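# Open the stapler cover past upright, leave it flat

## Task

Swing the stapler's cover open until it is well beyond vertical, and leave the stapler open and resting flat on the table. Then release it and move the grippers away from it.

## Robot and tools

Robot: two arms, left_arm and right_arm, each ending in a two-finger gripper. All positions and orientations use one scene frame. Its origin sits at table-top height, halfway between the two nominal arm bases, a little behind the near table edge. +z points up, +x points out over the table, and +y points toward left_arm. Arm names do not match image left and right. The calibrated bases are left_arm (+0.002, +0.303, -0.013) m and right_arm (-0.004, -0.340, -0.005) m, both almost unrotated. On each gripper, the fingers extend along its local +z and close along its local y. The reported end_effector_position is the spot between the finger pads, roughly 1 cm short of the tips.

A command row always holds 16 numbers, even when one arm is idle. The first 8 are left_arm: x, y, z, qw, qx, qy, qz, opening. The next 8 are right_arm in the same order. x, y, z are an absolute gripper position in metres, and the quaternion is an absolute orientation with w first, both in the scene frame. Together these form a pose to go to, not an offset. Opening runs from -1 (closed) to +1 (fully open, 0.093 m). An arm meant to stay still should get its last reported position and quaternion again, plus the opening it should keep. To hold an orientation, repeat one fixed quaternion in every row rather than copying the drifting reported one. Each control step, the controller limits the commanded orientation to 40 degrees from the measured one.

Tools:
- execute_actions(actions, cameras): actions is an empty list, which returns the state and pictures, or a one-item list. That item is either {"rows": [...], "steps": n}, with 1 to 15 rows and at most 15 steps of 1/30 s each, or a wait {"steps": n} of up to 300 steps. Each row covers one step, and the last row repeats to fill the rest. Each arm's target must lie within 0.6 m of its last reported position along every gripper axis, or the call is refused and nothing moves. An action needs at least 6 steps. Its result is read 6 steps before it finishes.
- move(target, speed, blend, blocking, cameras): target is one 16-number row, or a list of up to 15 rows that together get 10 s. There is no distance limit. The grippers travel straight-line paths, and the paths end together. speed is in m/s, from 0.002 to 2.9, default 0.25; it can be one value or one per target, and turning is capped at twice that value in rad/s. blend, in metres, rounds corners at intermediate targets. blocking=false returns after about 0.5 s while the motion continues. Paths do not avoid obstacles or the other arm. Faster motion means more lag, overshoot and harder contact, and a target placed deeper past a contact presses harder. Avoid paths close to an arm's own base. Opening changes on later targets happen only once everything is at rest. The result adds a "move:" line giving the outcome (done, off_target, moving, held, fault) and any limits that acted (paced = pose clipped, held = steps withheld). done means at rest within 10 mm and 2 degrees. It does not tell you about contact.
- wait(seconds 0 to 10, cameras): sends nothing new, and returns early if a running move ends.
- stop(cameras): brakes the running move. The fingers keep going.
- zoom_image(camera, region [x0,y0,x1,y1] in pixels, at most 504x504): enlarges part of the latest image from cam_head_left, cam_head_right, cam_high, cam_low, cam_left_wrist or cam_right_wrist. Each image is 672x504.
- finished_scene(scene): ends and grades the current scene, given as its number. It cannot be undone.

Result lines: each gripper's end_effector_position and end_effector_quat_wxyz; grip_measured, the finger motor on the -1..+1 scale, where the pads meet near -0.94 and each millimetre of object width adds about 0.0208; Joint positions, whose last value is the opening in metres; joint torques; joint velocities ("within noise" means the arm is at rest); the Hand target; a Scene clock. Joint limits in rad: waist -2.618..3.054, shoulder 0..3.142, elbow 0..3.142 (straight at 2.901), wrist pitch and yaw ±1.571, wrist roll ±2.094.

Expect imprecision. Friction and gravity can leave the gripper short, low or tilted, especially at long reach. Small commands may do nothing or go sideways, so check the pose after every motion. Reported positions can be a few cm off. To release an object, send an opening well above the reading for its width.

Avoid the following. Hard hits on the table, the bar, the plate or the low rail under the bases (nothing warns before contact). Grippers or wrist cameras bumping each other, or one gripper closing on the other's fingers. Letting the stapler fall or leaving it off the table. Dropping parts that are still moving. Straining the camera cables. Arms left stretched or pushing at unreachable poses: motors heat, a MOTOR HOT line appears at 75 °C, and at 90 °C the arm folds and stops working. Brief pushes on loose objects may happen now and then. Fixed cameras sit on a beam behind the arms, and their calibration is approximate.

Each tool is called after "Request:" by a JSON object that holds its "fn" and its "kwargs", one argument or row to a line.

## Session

Request:
{"fn": "execute_actions", "kwargs": {
  "actions": [],
  "cameras": ["all"]
}}

Scene clock: 0.00 s of 4900.00 s.
left_arm: end_effector_position=(+0.2390, +0.2308, +0.2798) grip_measured=+1.000 end_effector_quat_wxyz=(+0.638, -0.135, +0.755, -0.071) | right_arm: end_effector_position=(+0.2377, -0.3024, +0.3401) grip_measured=+1.000 end_effector_quat_wxyz=(+0.597, +0.040, +0.785, +0.160)
Joint positions: left_arm=[-0.784 0.591 0.687 -0.389 -0.88 -0.522 0.093] | right_arm=[0.087 0.636 0.945 -0.583 -0.153 0.273 0.093]
Joint velocities: within noise
Joint torques (N m): no reading
Heat: left arm: 32 °C; right arm: 32 °C.
Hand target: left_arm +0.2387, +0.2311, +0.2814; +0.638, -0.135, +0.755, -0.071 | right_arm +0.2384, -0.3024, +0.3471; +0.604, +0.039, +0.779, +0.161
camera_calibration:
cam_left_wrist: T_world_to_cam=[[0.122945, -0.951882, 0.280723, 0.112552], [-0.55888, -0.300159, -0.773019, 0.455045], [0.820084, -0.0618517, -0.568891, 0.0615477], [0, 0, 0, 1]] pos_world=[0.190003, 0.247528, 0.355176]
cam_right_wrist: T_world_to_cam=[[0.113391, -0.937678, -0.328485, -0.19659], [-0.659348, 0.176305, -0.730875, 0.499804], [0.743238, 0.29946, -0.598264, 0.198597], [0, 0, 0, 1]] pos_world=[0.204231, -0.331928, 0.419531]

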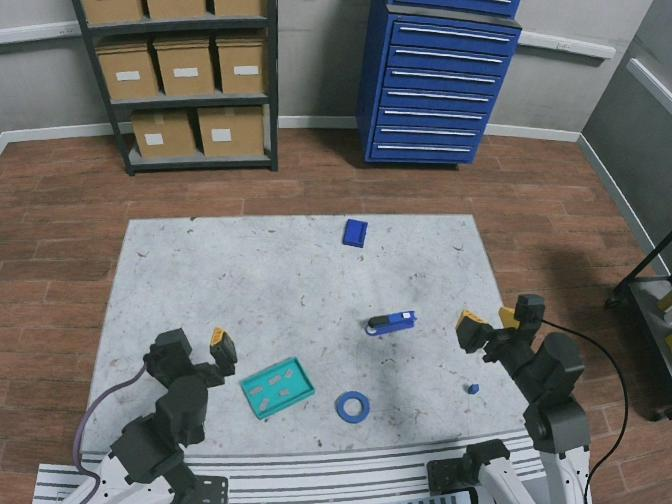

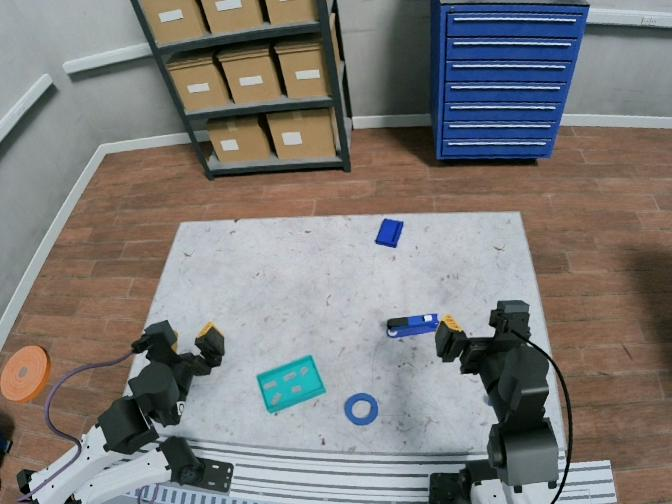

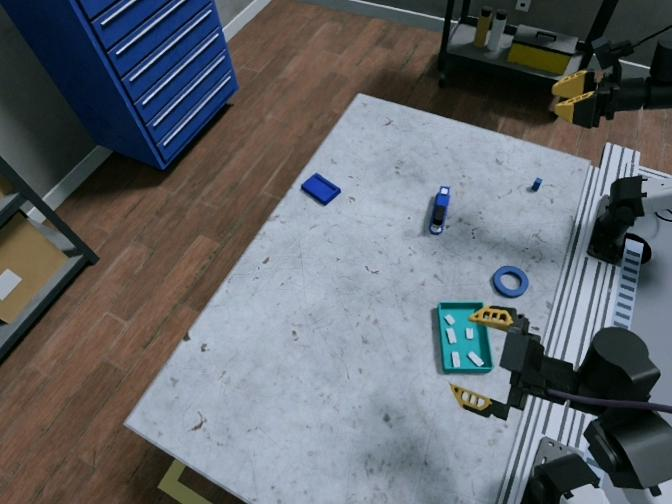

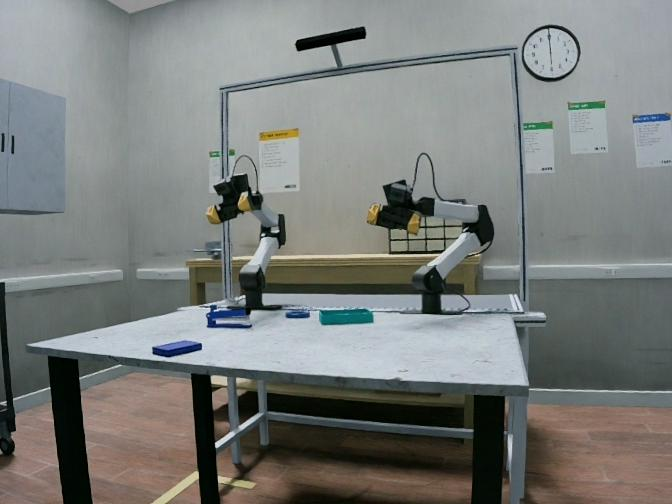

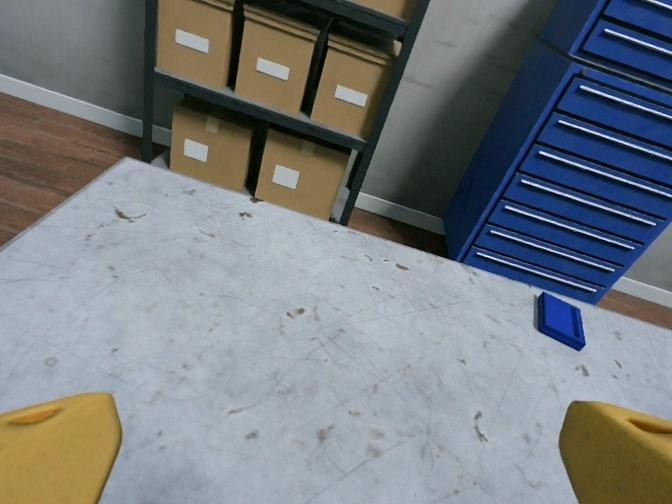

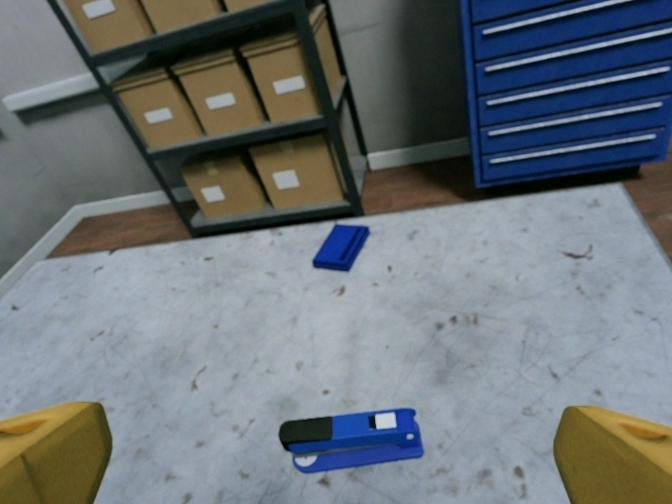

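Request:
{"fn": "zoom_image", "kwargs": {
  "camera": "cam_low",
  "region": [190, 290, 270, 340]
}}

Request:
{"fn": "zoom_image", "kwargs": {
  "camera": "cam_right_wrist",
  "region": [260, 390, 450, 490]
}}

Request:
{"fn": "zoom_image", "kwargs": {
  "camera": "cam_head_left",
  "region": [350, 295, 430, 345]
}}

Request:
{"fn": "zoom_image", "kwargs": {
  "camera": "cam_high",
  "region": [405, 170, 475, 250]
}}

Scaled by 6.300.

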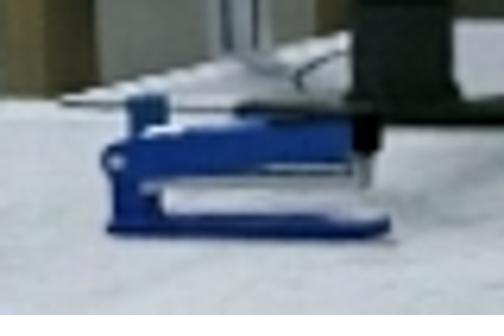

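Scaled by 2.653.

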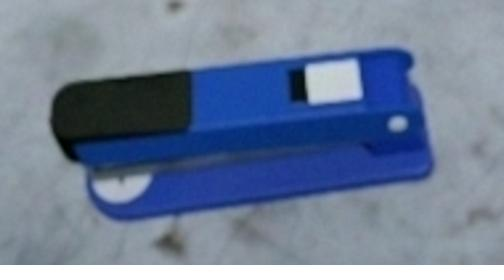

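Scaled by 6.300.

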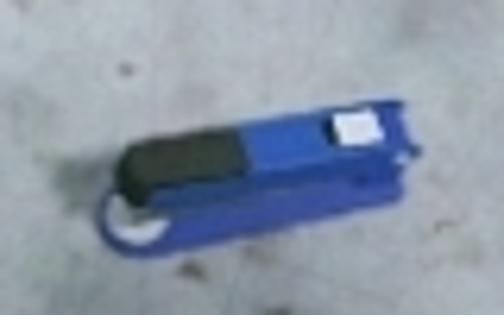

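Scaled by 6.300.

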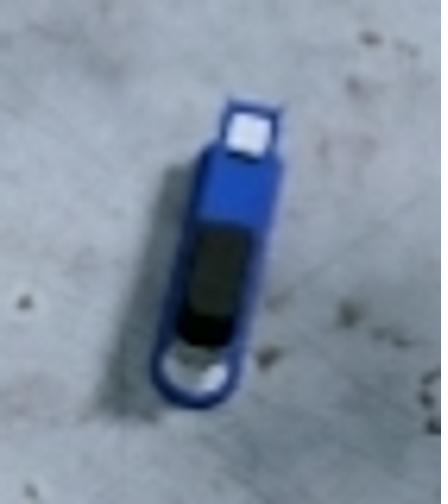

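Request:
{"fn": "move", "kwargs": {
  "target": [
    [0.31,0.12,0.23,0.48,0.40,0.71,-0.22,0.3,0.2377,-0.3024,0.3401,0.597,0.040,0.785,0.160,1],
    [0.365,-0.030,0.115,0.3458,0.5877,0.6644,-0.3059,0.2,0.2377,-0.3024,0.3401,0.597,0.040,0.785,0.160,1]
  ],
  "speed": 0.35,
  "blend": 0.04
}}

Request:
{"fn": "zoom_image", "kwargs": {
  "camera": "cam_low",
  "region": [180, 260, 300, 340]
}}

Scene clock: 5.67 s of 4900.00 s.
left_arm: end_effector_position=(+0.3625, -0.0268, +0.1097) grip_measured=+0.202 end_effector_quat_wxyz=(+0.344, +0.583, +0.672, -0.301) | right_arm: end_effector_position=(+0.2377, -0.3024, +0.3400) grip_measured=+1.000 end_effector_quat_wxyz=(+0.597, +0.040, +0.785, +0.160)
Joint positions: left_arm=[-0.46 1.915 1.326 -0.281 0.712 0.645 0.055] | right_arm=[0.087 0.636 0.945 -0.583 -0.153 0.273 0.093]
Joint velocities: within noise
Joint torques (N m): left_arm=[0.4 -8.43 11.06 1.51 0.45 0.1] | right_arm=[0.01 0.28 6.65 2.09 -0.09 -0.09]
Heat: left arm: 33 °C; right arm: 32 °C.
Hand target: left_arm +0.3650, -0.0299, +0.1150; +0.346, +0.587, +0.665, -0.306 | right_arm +0.2377, -0.3024, +0.3401; +0.597, +0.040, +0.785, +0.160
Off the commanded pose: left_arm 0.007 m, 1 deg | right_arm 0.000 m, 0 deg.
Kept back: nothing.
move: done
camera_calibration:
cam_left_wrist: T_world_to_cam=[[-0.989221, -0.146426, 0.000907715, 0.355289], [-0.128739, 0.866741, -0.481857, 0.158582], [0.0697696, -0.47678, -0.87625, 0.142075], [0, 0, 0, 1]] pos_world=[0.361963, -0.0176876, 0.200585]
cam_right_wrist: T_world_to_cam=[[0.113249, -0.937678, -0.328534, -0.196573], [-0.659621, 0.176322, -0.730624, 0.499688], [0.743018, 0.29945, -0.598544, 0.198696], [0, 0, 0, 1]] pos_world=[0.204231, -0.331928, 0.419431]

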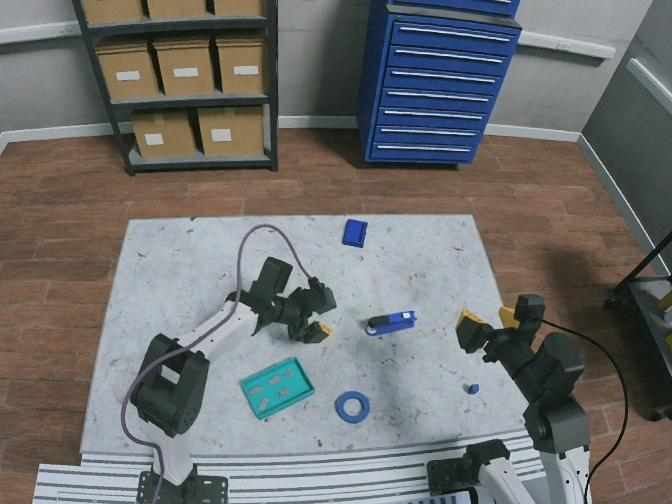

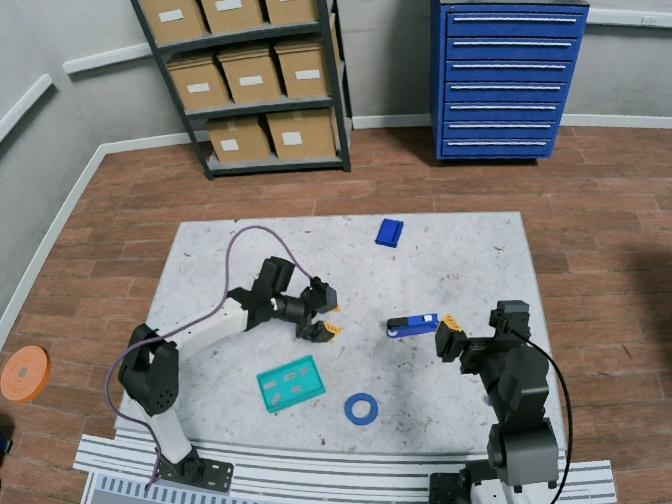

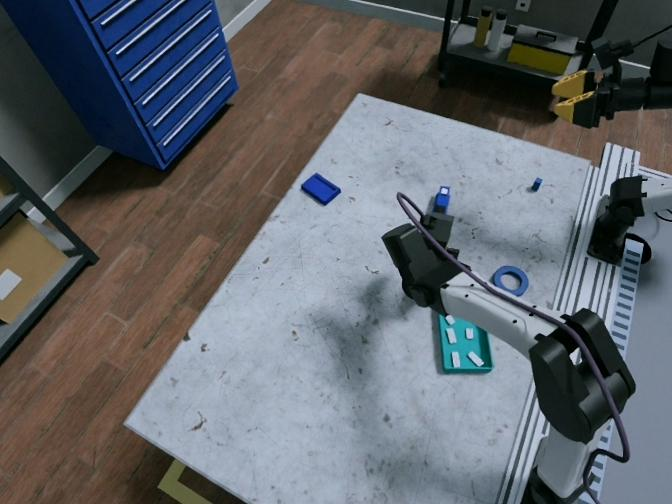

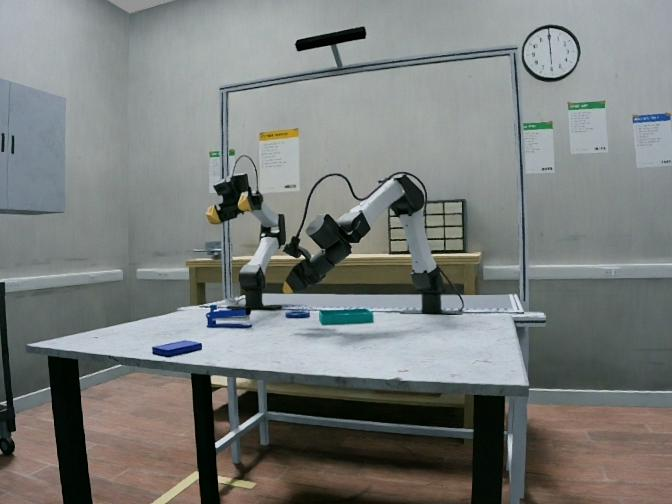

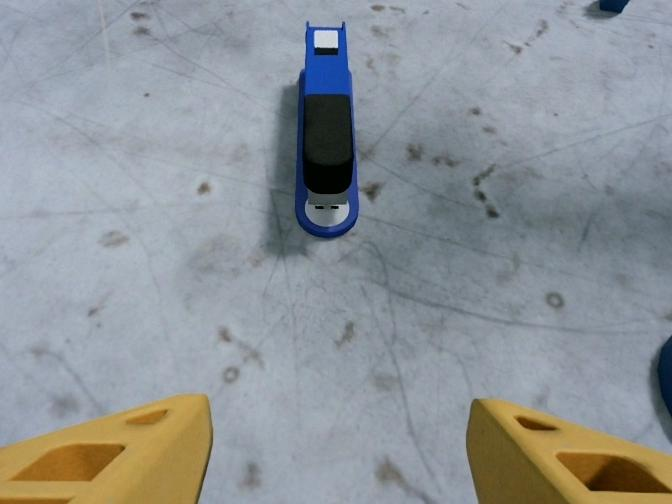

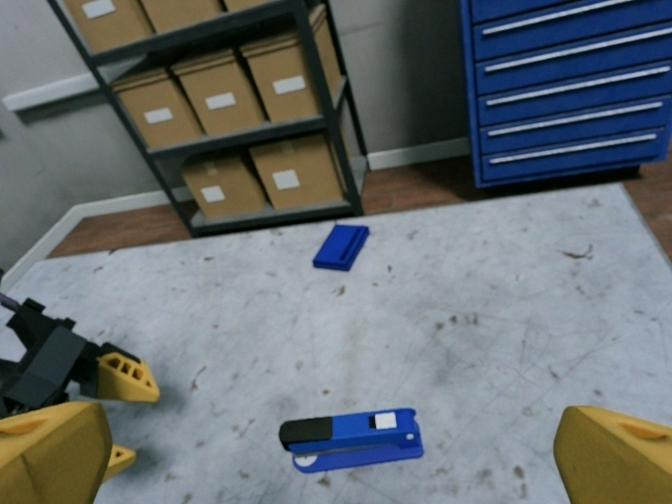

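Scaled by 4.200.

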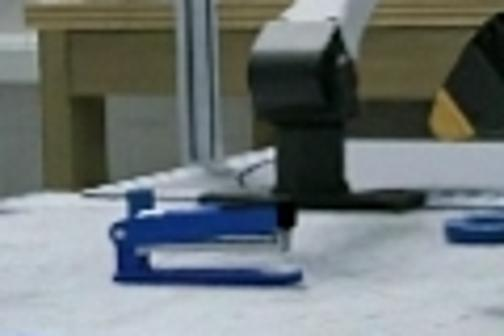

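Request:
{"fn": "move", "kwargs": {
  "target": [
    [0.380,-0.093,0.013,0.3774,0.5682,0.6536,-0.3281,0.1,0.2377,-0.3024,0.3401,0.597,0.040,0.785,0.160,1]
  ],
  "speed": 0.12,
  "cameras": ["cam_low","cam_left_wrist"]
}}

Request:
{"fn": "zoom_image", "kwargs": {
  "camera": "cam_low",
  "region": [180, 260, 300, 340]
}}

Scene clock: 8.03 s of 4900.00 s.
left_arm: end_effector_position=(+0.3780, -0.0911, +0.0199) grip_measured=+0.102 end_effector_quat_wxyz=(+0.376, +0.570, +0.651, -0.333) | right_arm: end_effector_position=(+0.2377, -0.3024, +0.3400) grip_measured=+1.000 end_effector_quat_wxyz=(+0.597, +0.040, +0.785, +0.160)
Joint positions: left_arm=[-0.554 2.236 1.318 0.214 0.708 0.489 0.05] | right_arm=[0.087 0.636 0.945 -0.583 -0.153 0.273 0.093]
Joint velocities: within noise
Joint torques (N m): left_arm=[-0.21 -9.55 7.47 2.14 0.01 -0.04] | right_arm=[-0.03 0.31 6.75 2.06 -0.1 -0.08]
Heat: left arm: 34 °C; right arm: 33 °C.
Hand target: left_arm +0.3798, -0.0929, +0.0131; +0.377, +0.568, +0.654, -0.328 | right_arm +0.2377, -0.3024, +0.3401; +0.597, +0.040, +0.785, +0.160
Off the commanded pose: left_arm 0.007 m, 1 deg | right_arm 0.000 m, 0 deg.
Kept back: nothing.
move: done
camera_calibration:
cam_left_wrist: T_world_to_cam=[[-0.990501, -0.137457, 0.00354016, 0.362503], [-0.114993, 0.813968, -0.569414, 0.164784], [0.0753882, -0.564413, -0.822043, 0.0204466], [0, 0, 0, 1]] pos_world=[0.376467, -0.0727598, 0.109355]
Images, in order (width x height): cam_low 672x504, cam_left_wrist 672x504.

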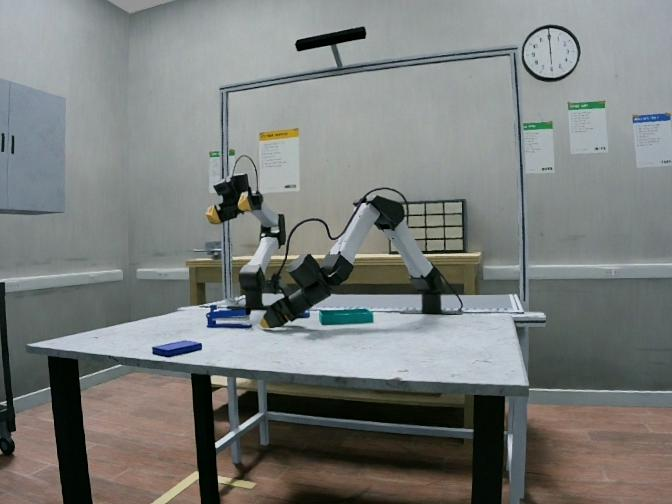

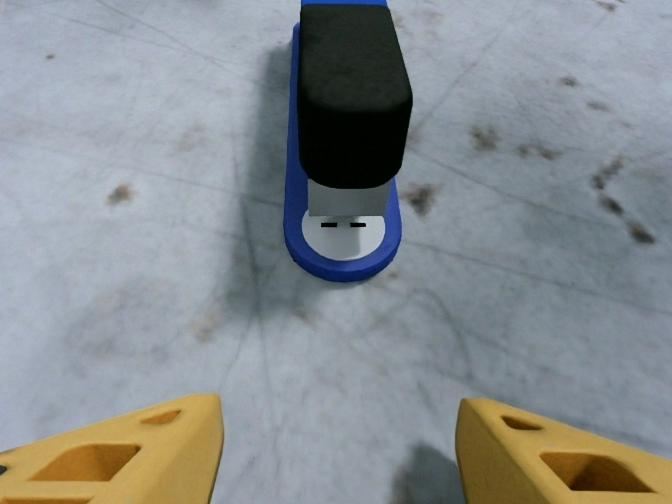

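Scaled by 4.200.

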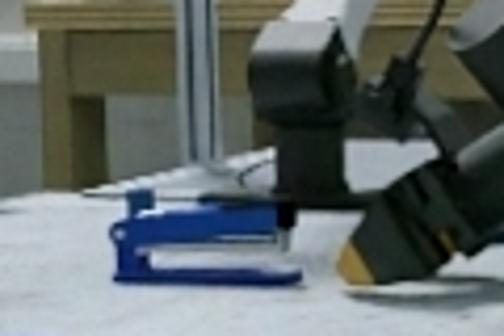

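Request:
{"fn": "move", "kwargs": {
  "target": [
    [0.3850,-0.126,0.012,0.3774,0.5682,0.6536,-0.3281,0.0,0.2377,-0.3024,0.3401,0.597,0.040,0.785,0.160,1],
    [0.3850,-0.126,0.012,0.3774,0.5682,0.6536,-0.3281,-0.15,0.2377,-0.3024,0.3401,0.597,0.040,0.785,0.160,1],
    [0.3850,-0.126,0.012,0.3774,0.5682,0.6536,-0.3281,-0.6,0.2377,-0.3024,0.3401,0.597,0.040,0.785,0.160,1]
  ],
  "speed": 0.08,
  "cameras": ["cam_low","cam_left_wrist"]
}}

Request:
{"fn": "zoom_image", "kwargs": {
  "camera": "cam_low",
  "region": [180, 260, 300, 340]
}}

Scene clock: 11.17 s of 4900.00 s.
left_arm: end_effector_position=(+0.3788, -0.1237, +0.0159) grip_measured=-0.598 end_effector_quat_wxyz=(+0.377, +0.571, +0.648, -0.334) | right_arm: end_effector_position=(+0.2377, -0.3024, +0.3400) grip_measured=+1.000 end_effector_quat_wxyz=(+0.597, +0.040, +0.785, +0.160)
Joint positions: left_arm=[-0.611 2.306 1.416 0.22 0.668 0.446 0.017] | right_arm=[0.087 0.636 0.945 -0.583 -0.153 0.273 0.093]
Joint velocities: within noise
Joint torques (N m): left_arm=[0.24 -9.95 10.11 1.89 -0.04 -0.05] | right_arm=[-0.06 0.18 6.71 2.08 -0.11 -0.11]
Heat: left arm: 35 °C; right arm: 34 °C.
Hand target: left_arm +0.3848, -0.1257, +0.0120; +0.378, +0.568, +0.653, -0.328 | right_arm +0.2377, -0.3024, +0.3401; +0.597, +0.040, +0.785, +0.160
Off the commanded pose: left_arm 0.008 m, 1 deg | right_arm 0.000 m, 0 deg.
Kept back: nothing.
move: done
camera_calibration:
cam_left_wrist: T_world_to_cam=[[-0.991132, -0.132881, -0.000351031, 0.35972], [-0.108694, 0.812243, -0.573103, 0.1866], [0.0764395, -0.567982, -0.819483, -0.00209919], [0, 0, 0, 1]] pos_world=[0.376973, -0.104957, 0.105347]
Images, in order (width x height): cam_low 672x504, cam_left_wrist 672x504.

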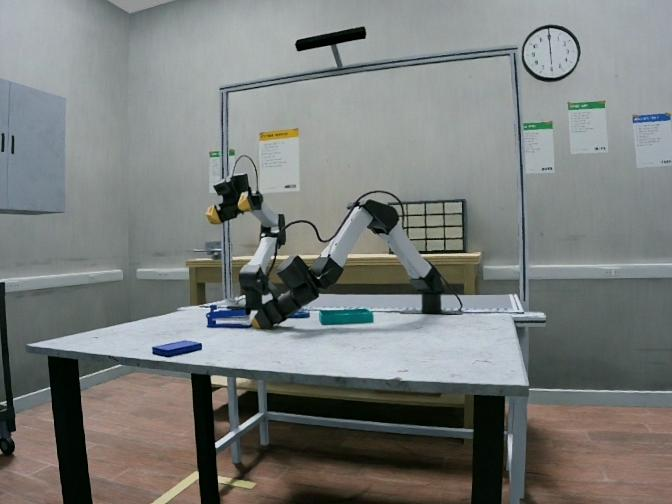

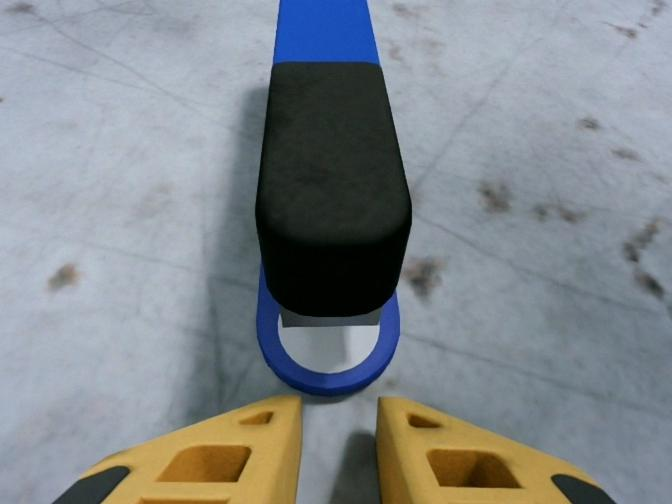

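Scaled by 4.200.

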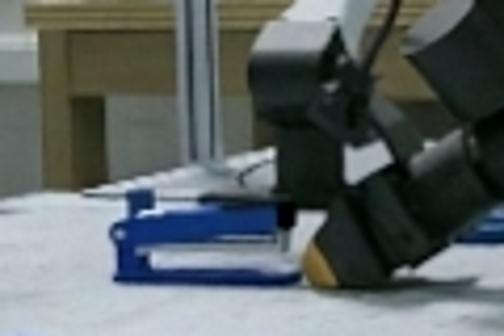

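Request:
{"fn": "move", "kwargs": {
  "target": [
    [0.3850,-0.124,0.013,0.3774,0.5682,0.6536,-0.3281,0.1,0.2377,-0.3024,0.3401,0.597,0.040,0.785,0.160,1],
    [0.3910,-0.150,0.011,0.3774,0.5682,0.6536,-0.3281,-0.1,0.2377,-0.3024,0.3401,0.597,0.040,0.785,0.160,1],
    [0.3910,-0.150,0.011,0.3774,0.5682,0.6536,-0.3281,-0.6,0.2377,-0.3024,0.3401,0.597,0.040,0.785,0.160,1]
  ],
  "speed": 0.08,
  "cameras": ["cam_low","cam_left_wrist"]
}}

Request:
{"fn": "zoom_image", "kwargs": {
  "camera": "cam_low",
  "region": [180, 260, 300, 340]
}}

Scene clock: 15.27 s of 4900.00 s.
left_arm: end_effector_position=(+0.3863, -0.1481, +0.0164) grip_measured=-0.426 end_effector_quat_wxyz=(+0.381, +0.570, +0.646, -0.334) | right_arm: end_effector_position=(+0.2377, -0.3024, +0.3400) grip_measured=+1.000 end_effector_quat_wxyz=(+0.597, +0.040, +0.785, +0.160)
Joint positions: left_arm=[-0.642 2.37 1.528 0.196 0.642 0.42 0.025] | right_arm=[0.087 0.636 0.945 -0.583 -0.153 0.273 0.093]
Joint velocities: within noise
Joint torques (N m): left_arm=[0.16 -10.52 10.41 1.8 -0.05 -0.03] | right_arm=[-0.09 0.2 6.75 2.05 -0.11 -0.12]
Heat: left arm: 37 °C; right arm: 35 °C.
Hand target: left_arm +0.3908, -0.1498, +0.0109; +0.378, +0.568, +0.654, -0.328 | right_arm +0.2377, -0.3024, +0.3401; +0.597, +0.040, +0.785, +0.160
Off the commanded pose: left_arm 0.007 m, 1 deg | right_arm 0.000 m, 0 deg.
Kept back: nothing.
move: done
camera_calibration:
cam_left_wrist: T_world_to_cam=[[-0.990853, -0.134846, -0.00515127, 0.363619], [-0.107053, 0.808722, -0.578367, 0.206403], [0.0821562, -0.572525, -0.81576, -0.0191418], [0, 0, 0, 1]] pos_world=[0.383962, -0.128849, 0.105635]
Images, in order (width x height): cam_low 672x504, cam_left_wrist 672x504.

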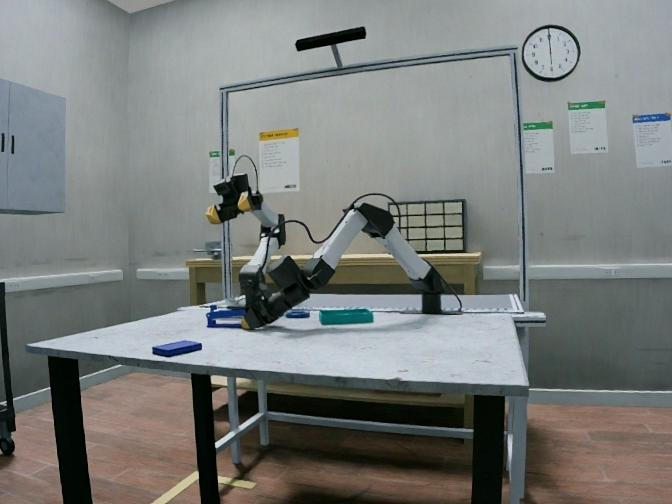

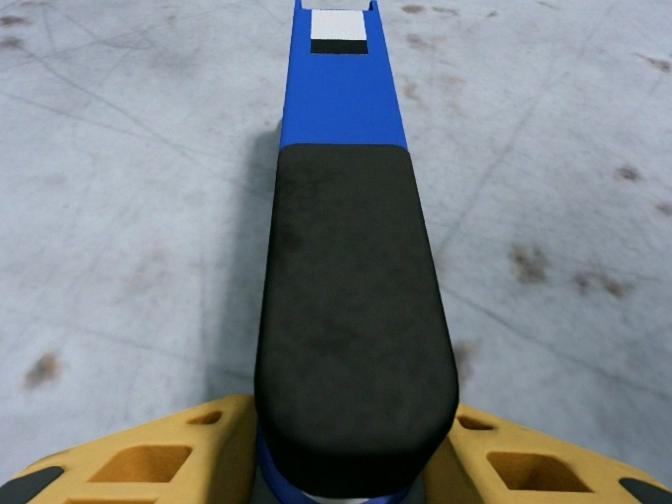

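Scaled by 4.200.

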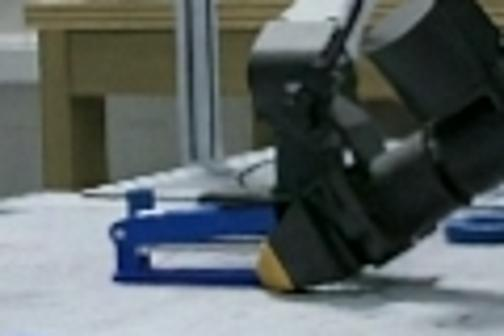

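Request:
{"fn": "move", "kwargs": {
  "target": [
    [0.3900,-0.130,0.019,0.3774,0.5682,0.6536,-0.3281,-0.6,0.24,-0.33,0.26,0.657,0.153,0.730,-0.111,0.3],
    [0.3780,0.055,0.022,0.3774,0.5682,0.6536,-0.3281,-0.6,0.30,-0.32,0.18,0.5,-0.45,0.70,0.20,0.2]
  ],
  "speed": 0.13,
  "blend": 0.01
}}

Request:
{"fn": "zoom_image", "kwargs": {
  "camera": "cam_low",
  "region": [220, 250, 340, 340]
}}

Scene clock: 24.63 s of 4900.00 s.
left_arm: end_effector_position=(+0.3813, +0.0505, +0.0130) grip_measured=-0.411 end_effector_quat_wxyz=(+0.374, +0.567, +0.657, -0.326) | right_arm: end_effector_position=(+0.2945, -0.3186, +0.1706) grip_measured=+0.202 end_effector_quat_wxyz=(+0.493, -0.450, +0.717, +0.202)
Joint positions: left_arm=[-0.241 2.084 1.084 0.048 0.903 0.82 0.025] | right_arm=[-0.401 1.385 0.9 -0.754 -1.072 -1.342 0.055]
Joint velocities: within noise
Joint torques (N m): left_arm=[1.37 -11.95 5.24 1.25 0.56 0.12] | right_arm=[-0.24 -3.41 8.95 0.71 -0.86 -0.19]
Heat: left arm: 43 °C; right arm: 36 °C.
Hand target: left_arm +0.3782, +0.0546, +0.0218; +0.378, +0.568, +0.653, -0.328 | right_arm +0.2997, -0.3201, +0.1799; +0.505, -0.454, +0.706, +0.201
Off the commanded pose: left_arm 0.011 m, 1 deg | right_arm 0.011 m, 2 deg.
Kept back: nothing.
move: off_target (left_arm, right_arm)
camera_calibration:
cam_left_wrist: T_world_to_cam=[[-0.988343, -0.152225, 0.00250315, 0.38533], [-0.127768, 0.820385, -0.557354, 0.0503537], [0.0827897, -0.551176, -0.830271, 0.0910405], [0, 0, 0, 1]] pos_world=[0.379734, 0.0675268, 0.102689]
cam_right_wrist: T_world_to_cam=[[0.836804, -0.532451, 0.127495, -0.43564], [-0.34581, -0.694544, -0.630892, 0.0293658], [0.42447, 0.483843, -0.765324, 0.24091], [0, 0, 0, 1]] pos_world=[0.272441, -0.328124, 0.258443]

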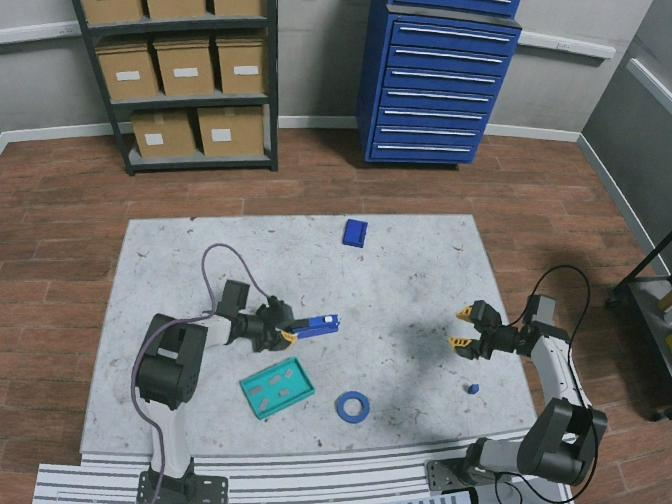

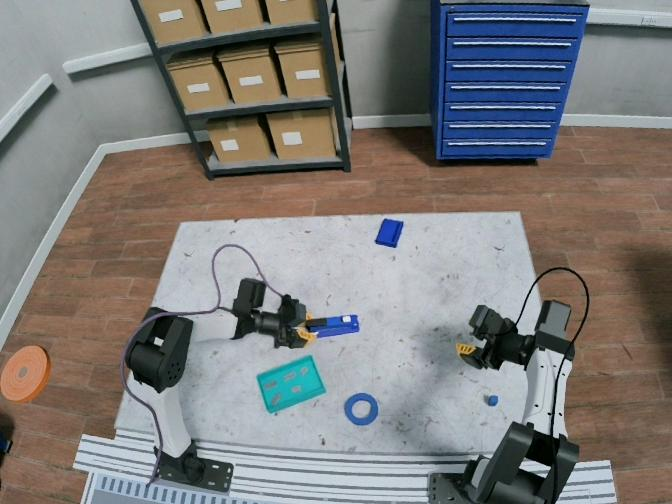

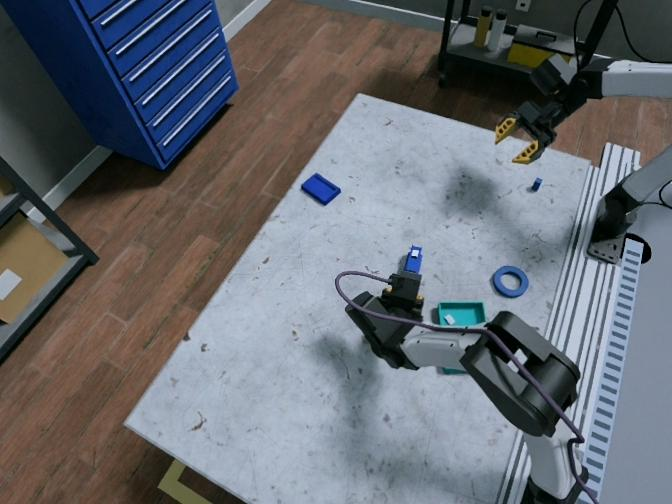

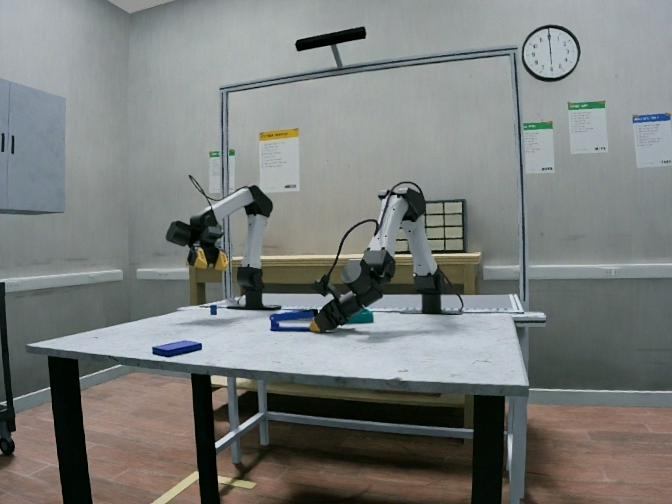

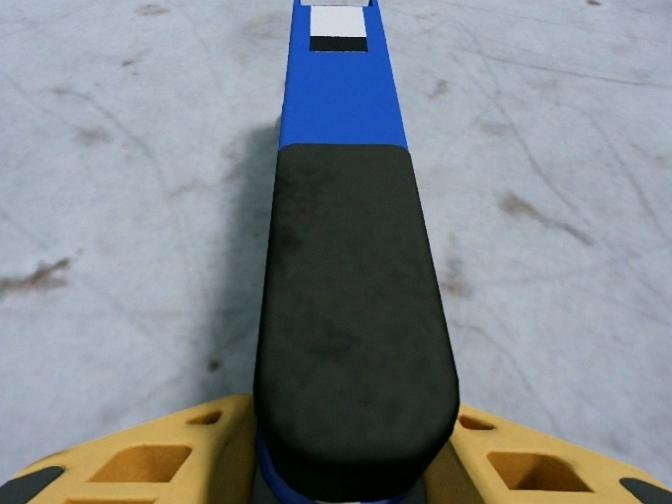

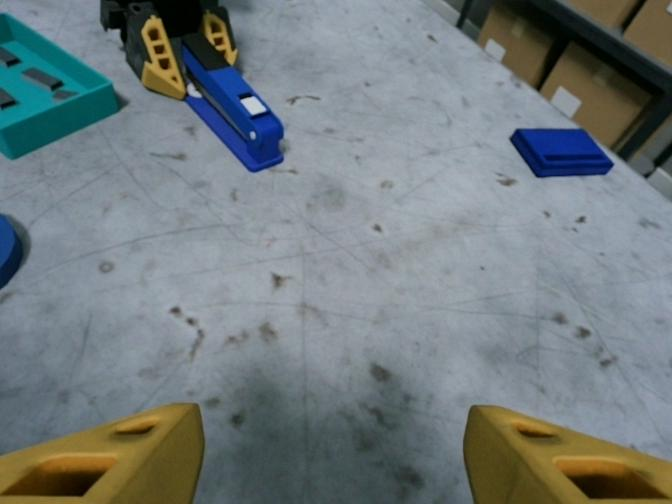

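Scaled by 4.200.

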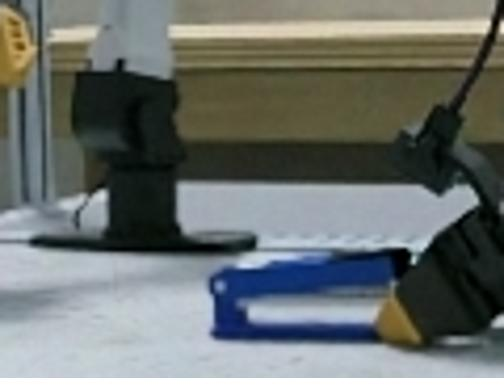

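Request:
{"fn": "move", "kwargs": {
  "target": [
    [0.3782,0.0530,0.020,0.3774,0.5682,0.6536,-0.3281,-0.6,0.39,-0.18,0.20,0.2244,-0.7092,0.6165,0.2581,0.2],
    [0.3782,0.0530,0.020,0.3774,0.5682,0.6536,-0.3281,-0.6,0.407,-0.06,0.125,0.2244,-0.7092,0.6165,0.2581,0.1]
  ],
  "speed": 0.2,
  "cameras": ["cam_low","cam_left_wrist","cam_right_wrist"]
}}

Request:
{"fn": "zoom_image", "kwargs": {
  "camera": "cam_low",
  "region": [220, 250, 340, 340]
}}

Scene clock: 29.57 s of 4900.00 s.
left_arm: end_effector_position=(+0.3813, +0.0505, +0.0130) grip_measured=-0.411 end_effector_quat_wxyz=(+0.374, +0.567, +0.657, -0.326) | right_arm: end_effector_position=(+0.4002, -0.0595, +0.1313) grip_measured=+0.102 end_effector_quat_wxyz=(-0.222, +0.711, -0.613, -0.265)
Joint positions: left_arm=[-0.241 2.084 1.084 0.048 0.903 0.82 0.025] | right_arm=[0.418 2.324 2.151 -1.242 -0.693 -1.266 0.05]
Joint velocities: within noise
Joint torques (N m): left_arm=[0.9 -11.4 5.26 1.38 0.53 0.06] | right_arm=[-0.31 -10.15 6.54 0.82 -0.39 0.01]
Heat: left arm: 45 °C; right arm: 35 °C.
Hand target: left_arm +0.3783, +0.0528, +0.0199; +0.378, +0.568, +0.653, -0.328 | right_arm +0.4068, -0.0601, +0.1252; -0.225, +0.709, -0.616, -0.258
Off the commanded pose: left_arm 0.008 m, 1 deg | right_arm 0.009 m, 1 deg.
Kept back: nothing.
move: done
camera_calibration:
cam_left_wrist: T_world_to_cam=[[-0.988343, -0.152225, 0.00250315, 0.38533], [-0.127768, 0.820385, -0.557354, 0.0503537], [0.0827897, -0.551176, -0.830271, 0.0910405], [0, 0, 0, 1]] pos_world=[0.379734, 0.0675268, 0.102689]
cam_right_wrist: T_world_to_cam=[[0.992221, 0.121641, -0.026473, -0.384172], [0.110064, -0.956547, -0.270007, -0.024382], [-0.0581666, 0.264993, -0.962494, 0.246665], [0, 0, 0, 1]] pos_world=[0.398215, -0.0419558, 0.22066]
Images, in order (width x height): cam_low 672x504, cam_left_wrist 672x504, cam_right_wrist 672x504.

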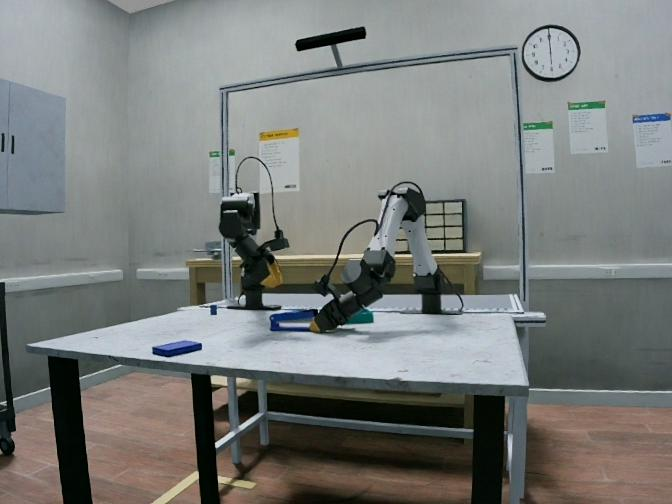

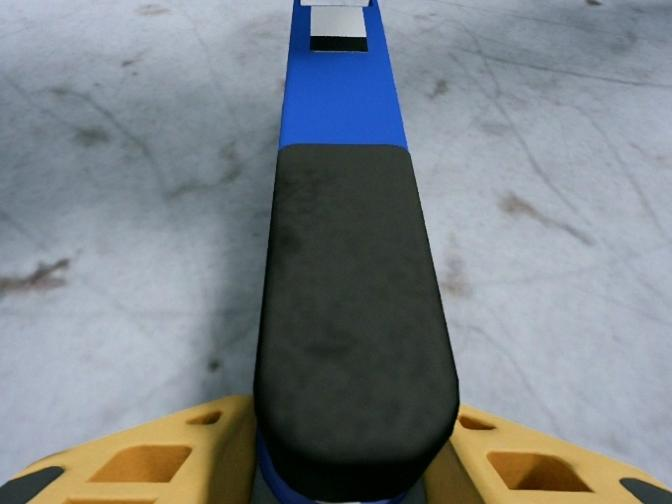

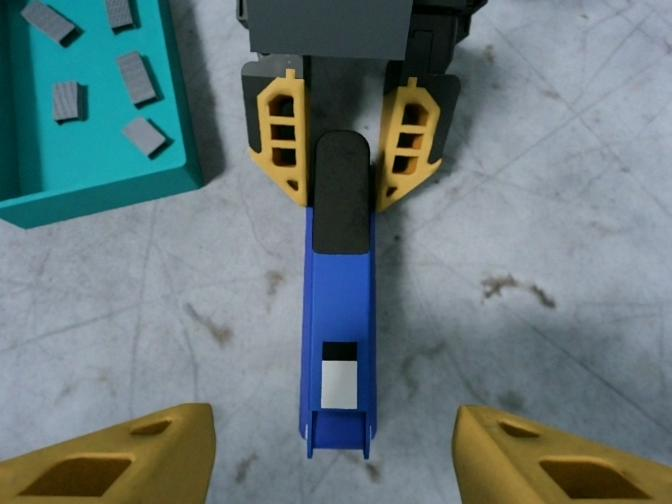

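Scaled by 4.200.

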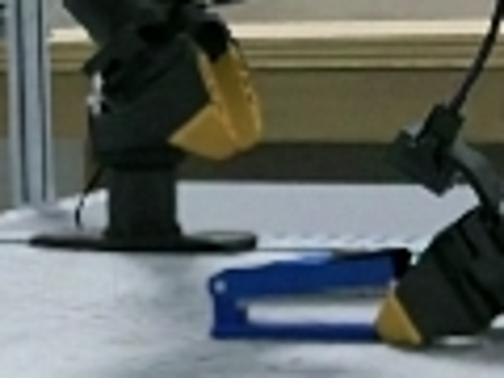

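Request:
{"fn": "move", "kwargs": {
  "target": [
    [0.3782,0.0530,0.020,0.3774,0.5682,0.6536,-0.3281,-0.6,0.402,-0.025,0.083,0.1808,-0.7255,0.6307,0.2080,0.1],
    [0.3782,0.0530,0.020,0.3774,0.5682,0.6536,-0.3281,-0.6,0.3950,0.002,0.042,0.1808,-0.7255,0.6307,0.2080,0.0]
  ],
  "speed": 0.1,
  "cameras": ["cam_low","cam_left_wrist","cam_right_wrist"]
}}

Request:
{"fn": "zoom_image", "kwargs": {
  "camera": "cam_low",
  "region": [220, 250, 340, 340]
}}

Scene clock: 33.73 s of 4900.00 s.
left_arm: end_effector_position=(+0.3812, +0.0505, +0.0130) grip_measured=-0.411 end_effector_quat_wxyz=(+0.373, +0.567, +0.657, -0.327) | right_arm: end_effector_position=(+0.3902, +0.0006, +0.0504) grip_measured=+0.002 end_effector_quat_wxyz=(-0.179, +0.727, -0.628, -0.214)
Joint positions: left_arm=[-0.241 2.084 1.084 0.048 0.904 0.82 0.025] | right_arm=[0.58 2.429 2.068 -1.003 -0.532 -1.104 0.045]
Joint velocities: within noise
Joint torques (N m): left_arm=[0.88 -11.38 5.24 1.39 0.52 0.06] | right_arm=[0.13 -10.59 6.43 0.92 -0.32 0.02]
Heat: left arm: 47 °C; right arm: 35 °C.
Hand target: left_arm +0.3783, +0.0528, +0.0199; +0.377, +0.568, +0.653, -0.328 | right_arm +0.3948, +0.0019, +0.0422; -0.181, +0.726, -0.631, -0.208
Off the commanded pose: left_arm 0.008 m, 1 deg | right_arm 0.010 m, 1 deg.
Kept back: nothing.
move: done
camera_calibration:
cam_left_wrist: T_world_to_cam=[[-0.988402, -0.151828, 0.00314129, 0.385162], [-0.127761, 0.820189, -0.557645, 0.0504365], [0.0820898, -0.551578, -0.830074, 0.0914035], [0, 0, 0, 1]] pos_world=[0.379636, 0.0675272, 0.102787]
cam_right_wrist: T_world_to_cam=[[0.992907, 0.11704, -0.0209109, -0.384345], [0.113248, -0.984571, -0.133395, 0.0042697], [-0.0362009, 0.130081, -0.990842, 0.145169], [0, 0, 0, 1]] pos_world=[0.386391, 0.030304, 0.136372]
Images, in order (width x height): cam_low 672x504, cam_left_wrist 672x504, cam_right_wrist 672x504.

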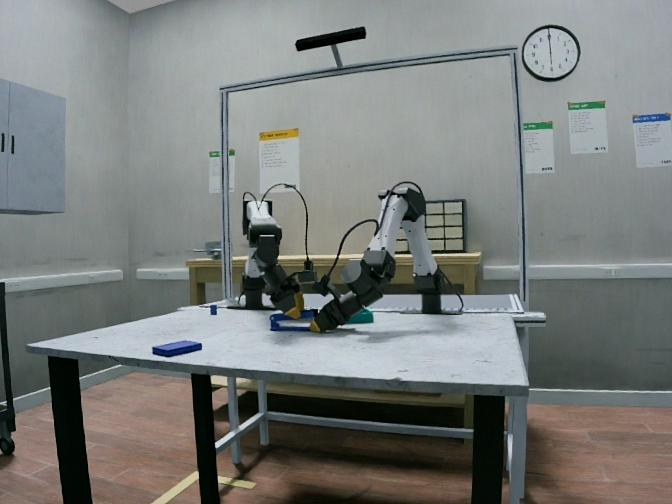

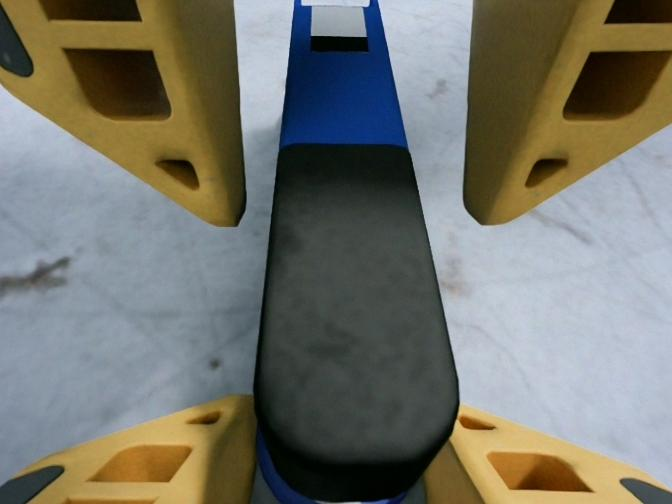

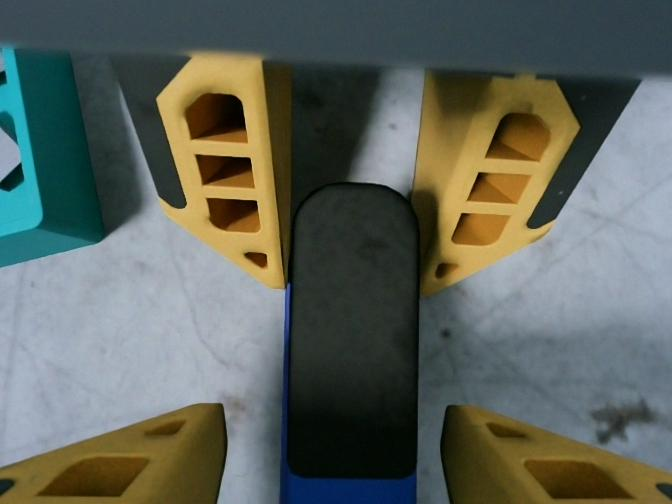

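Scaled by 4.200.

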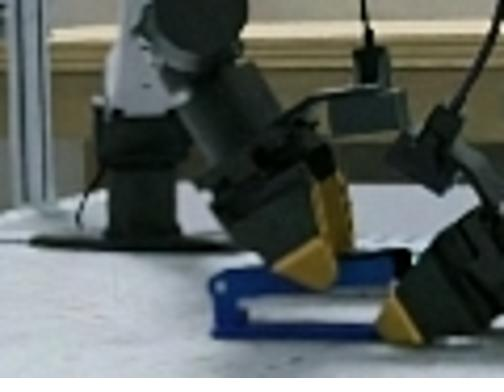

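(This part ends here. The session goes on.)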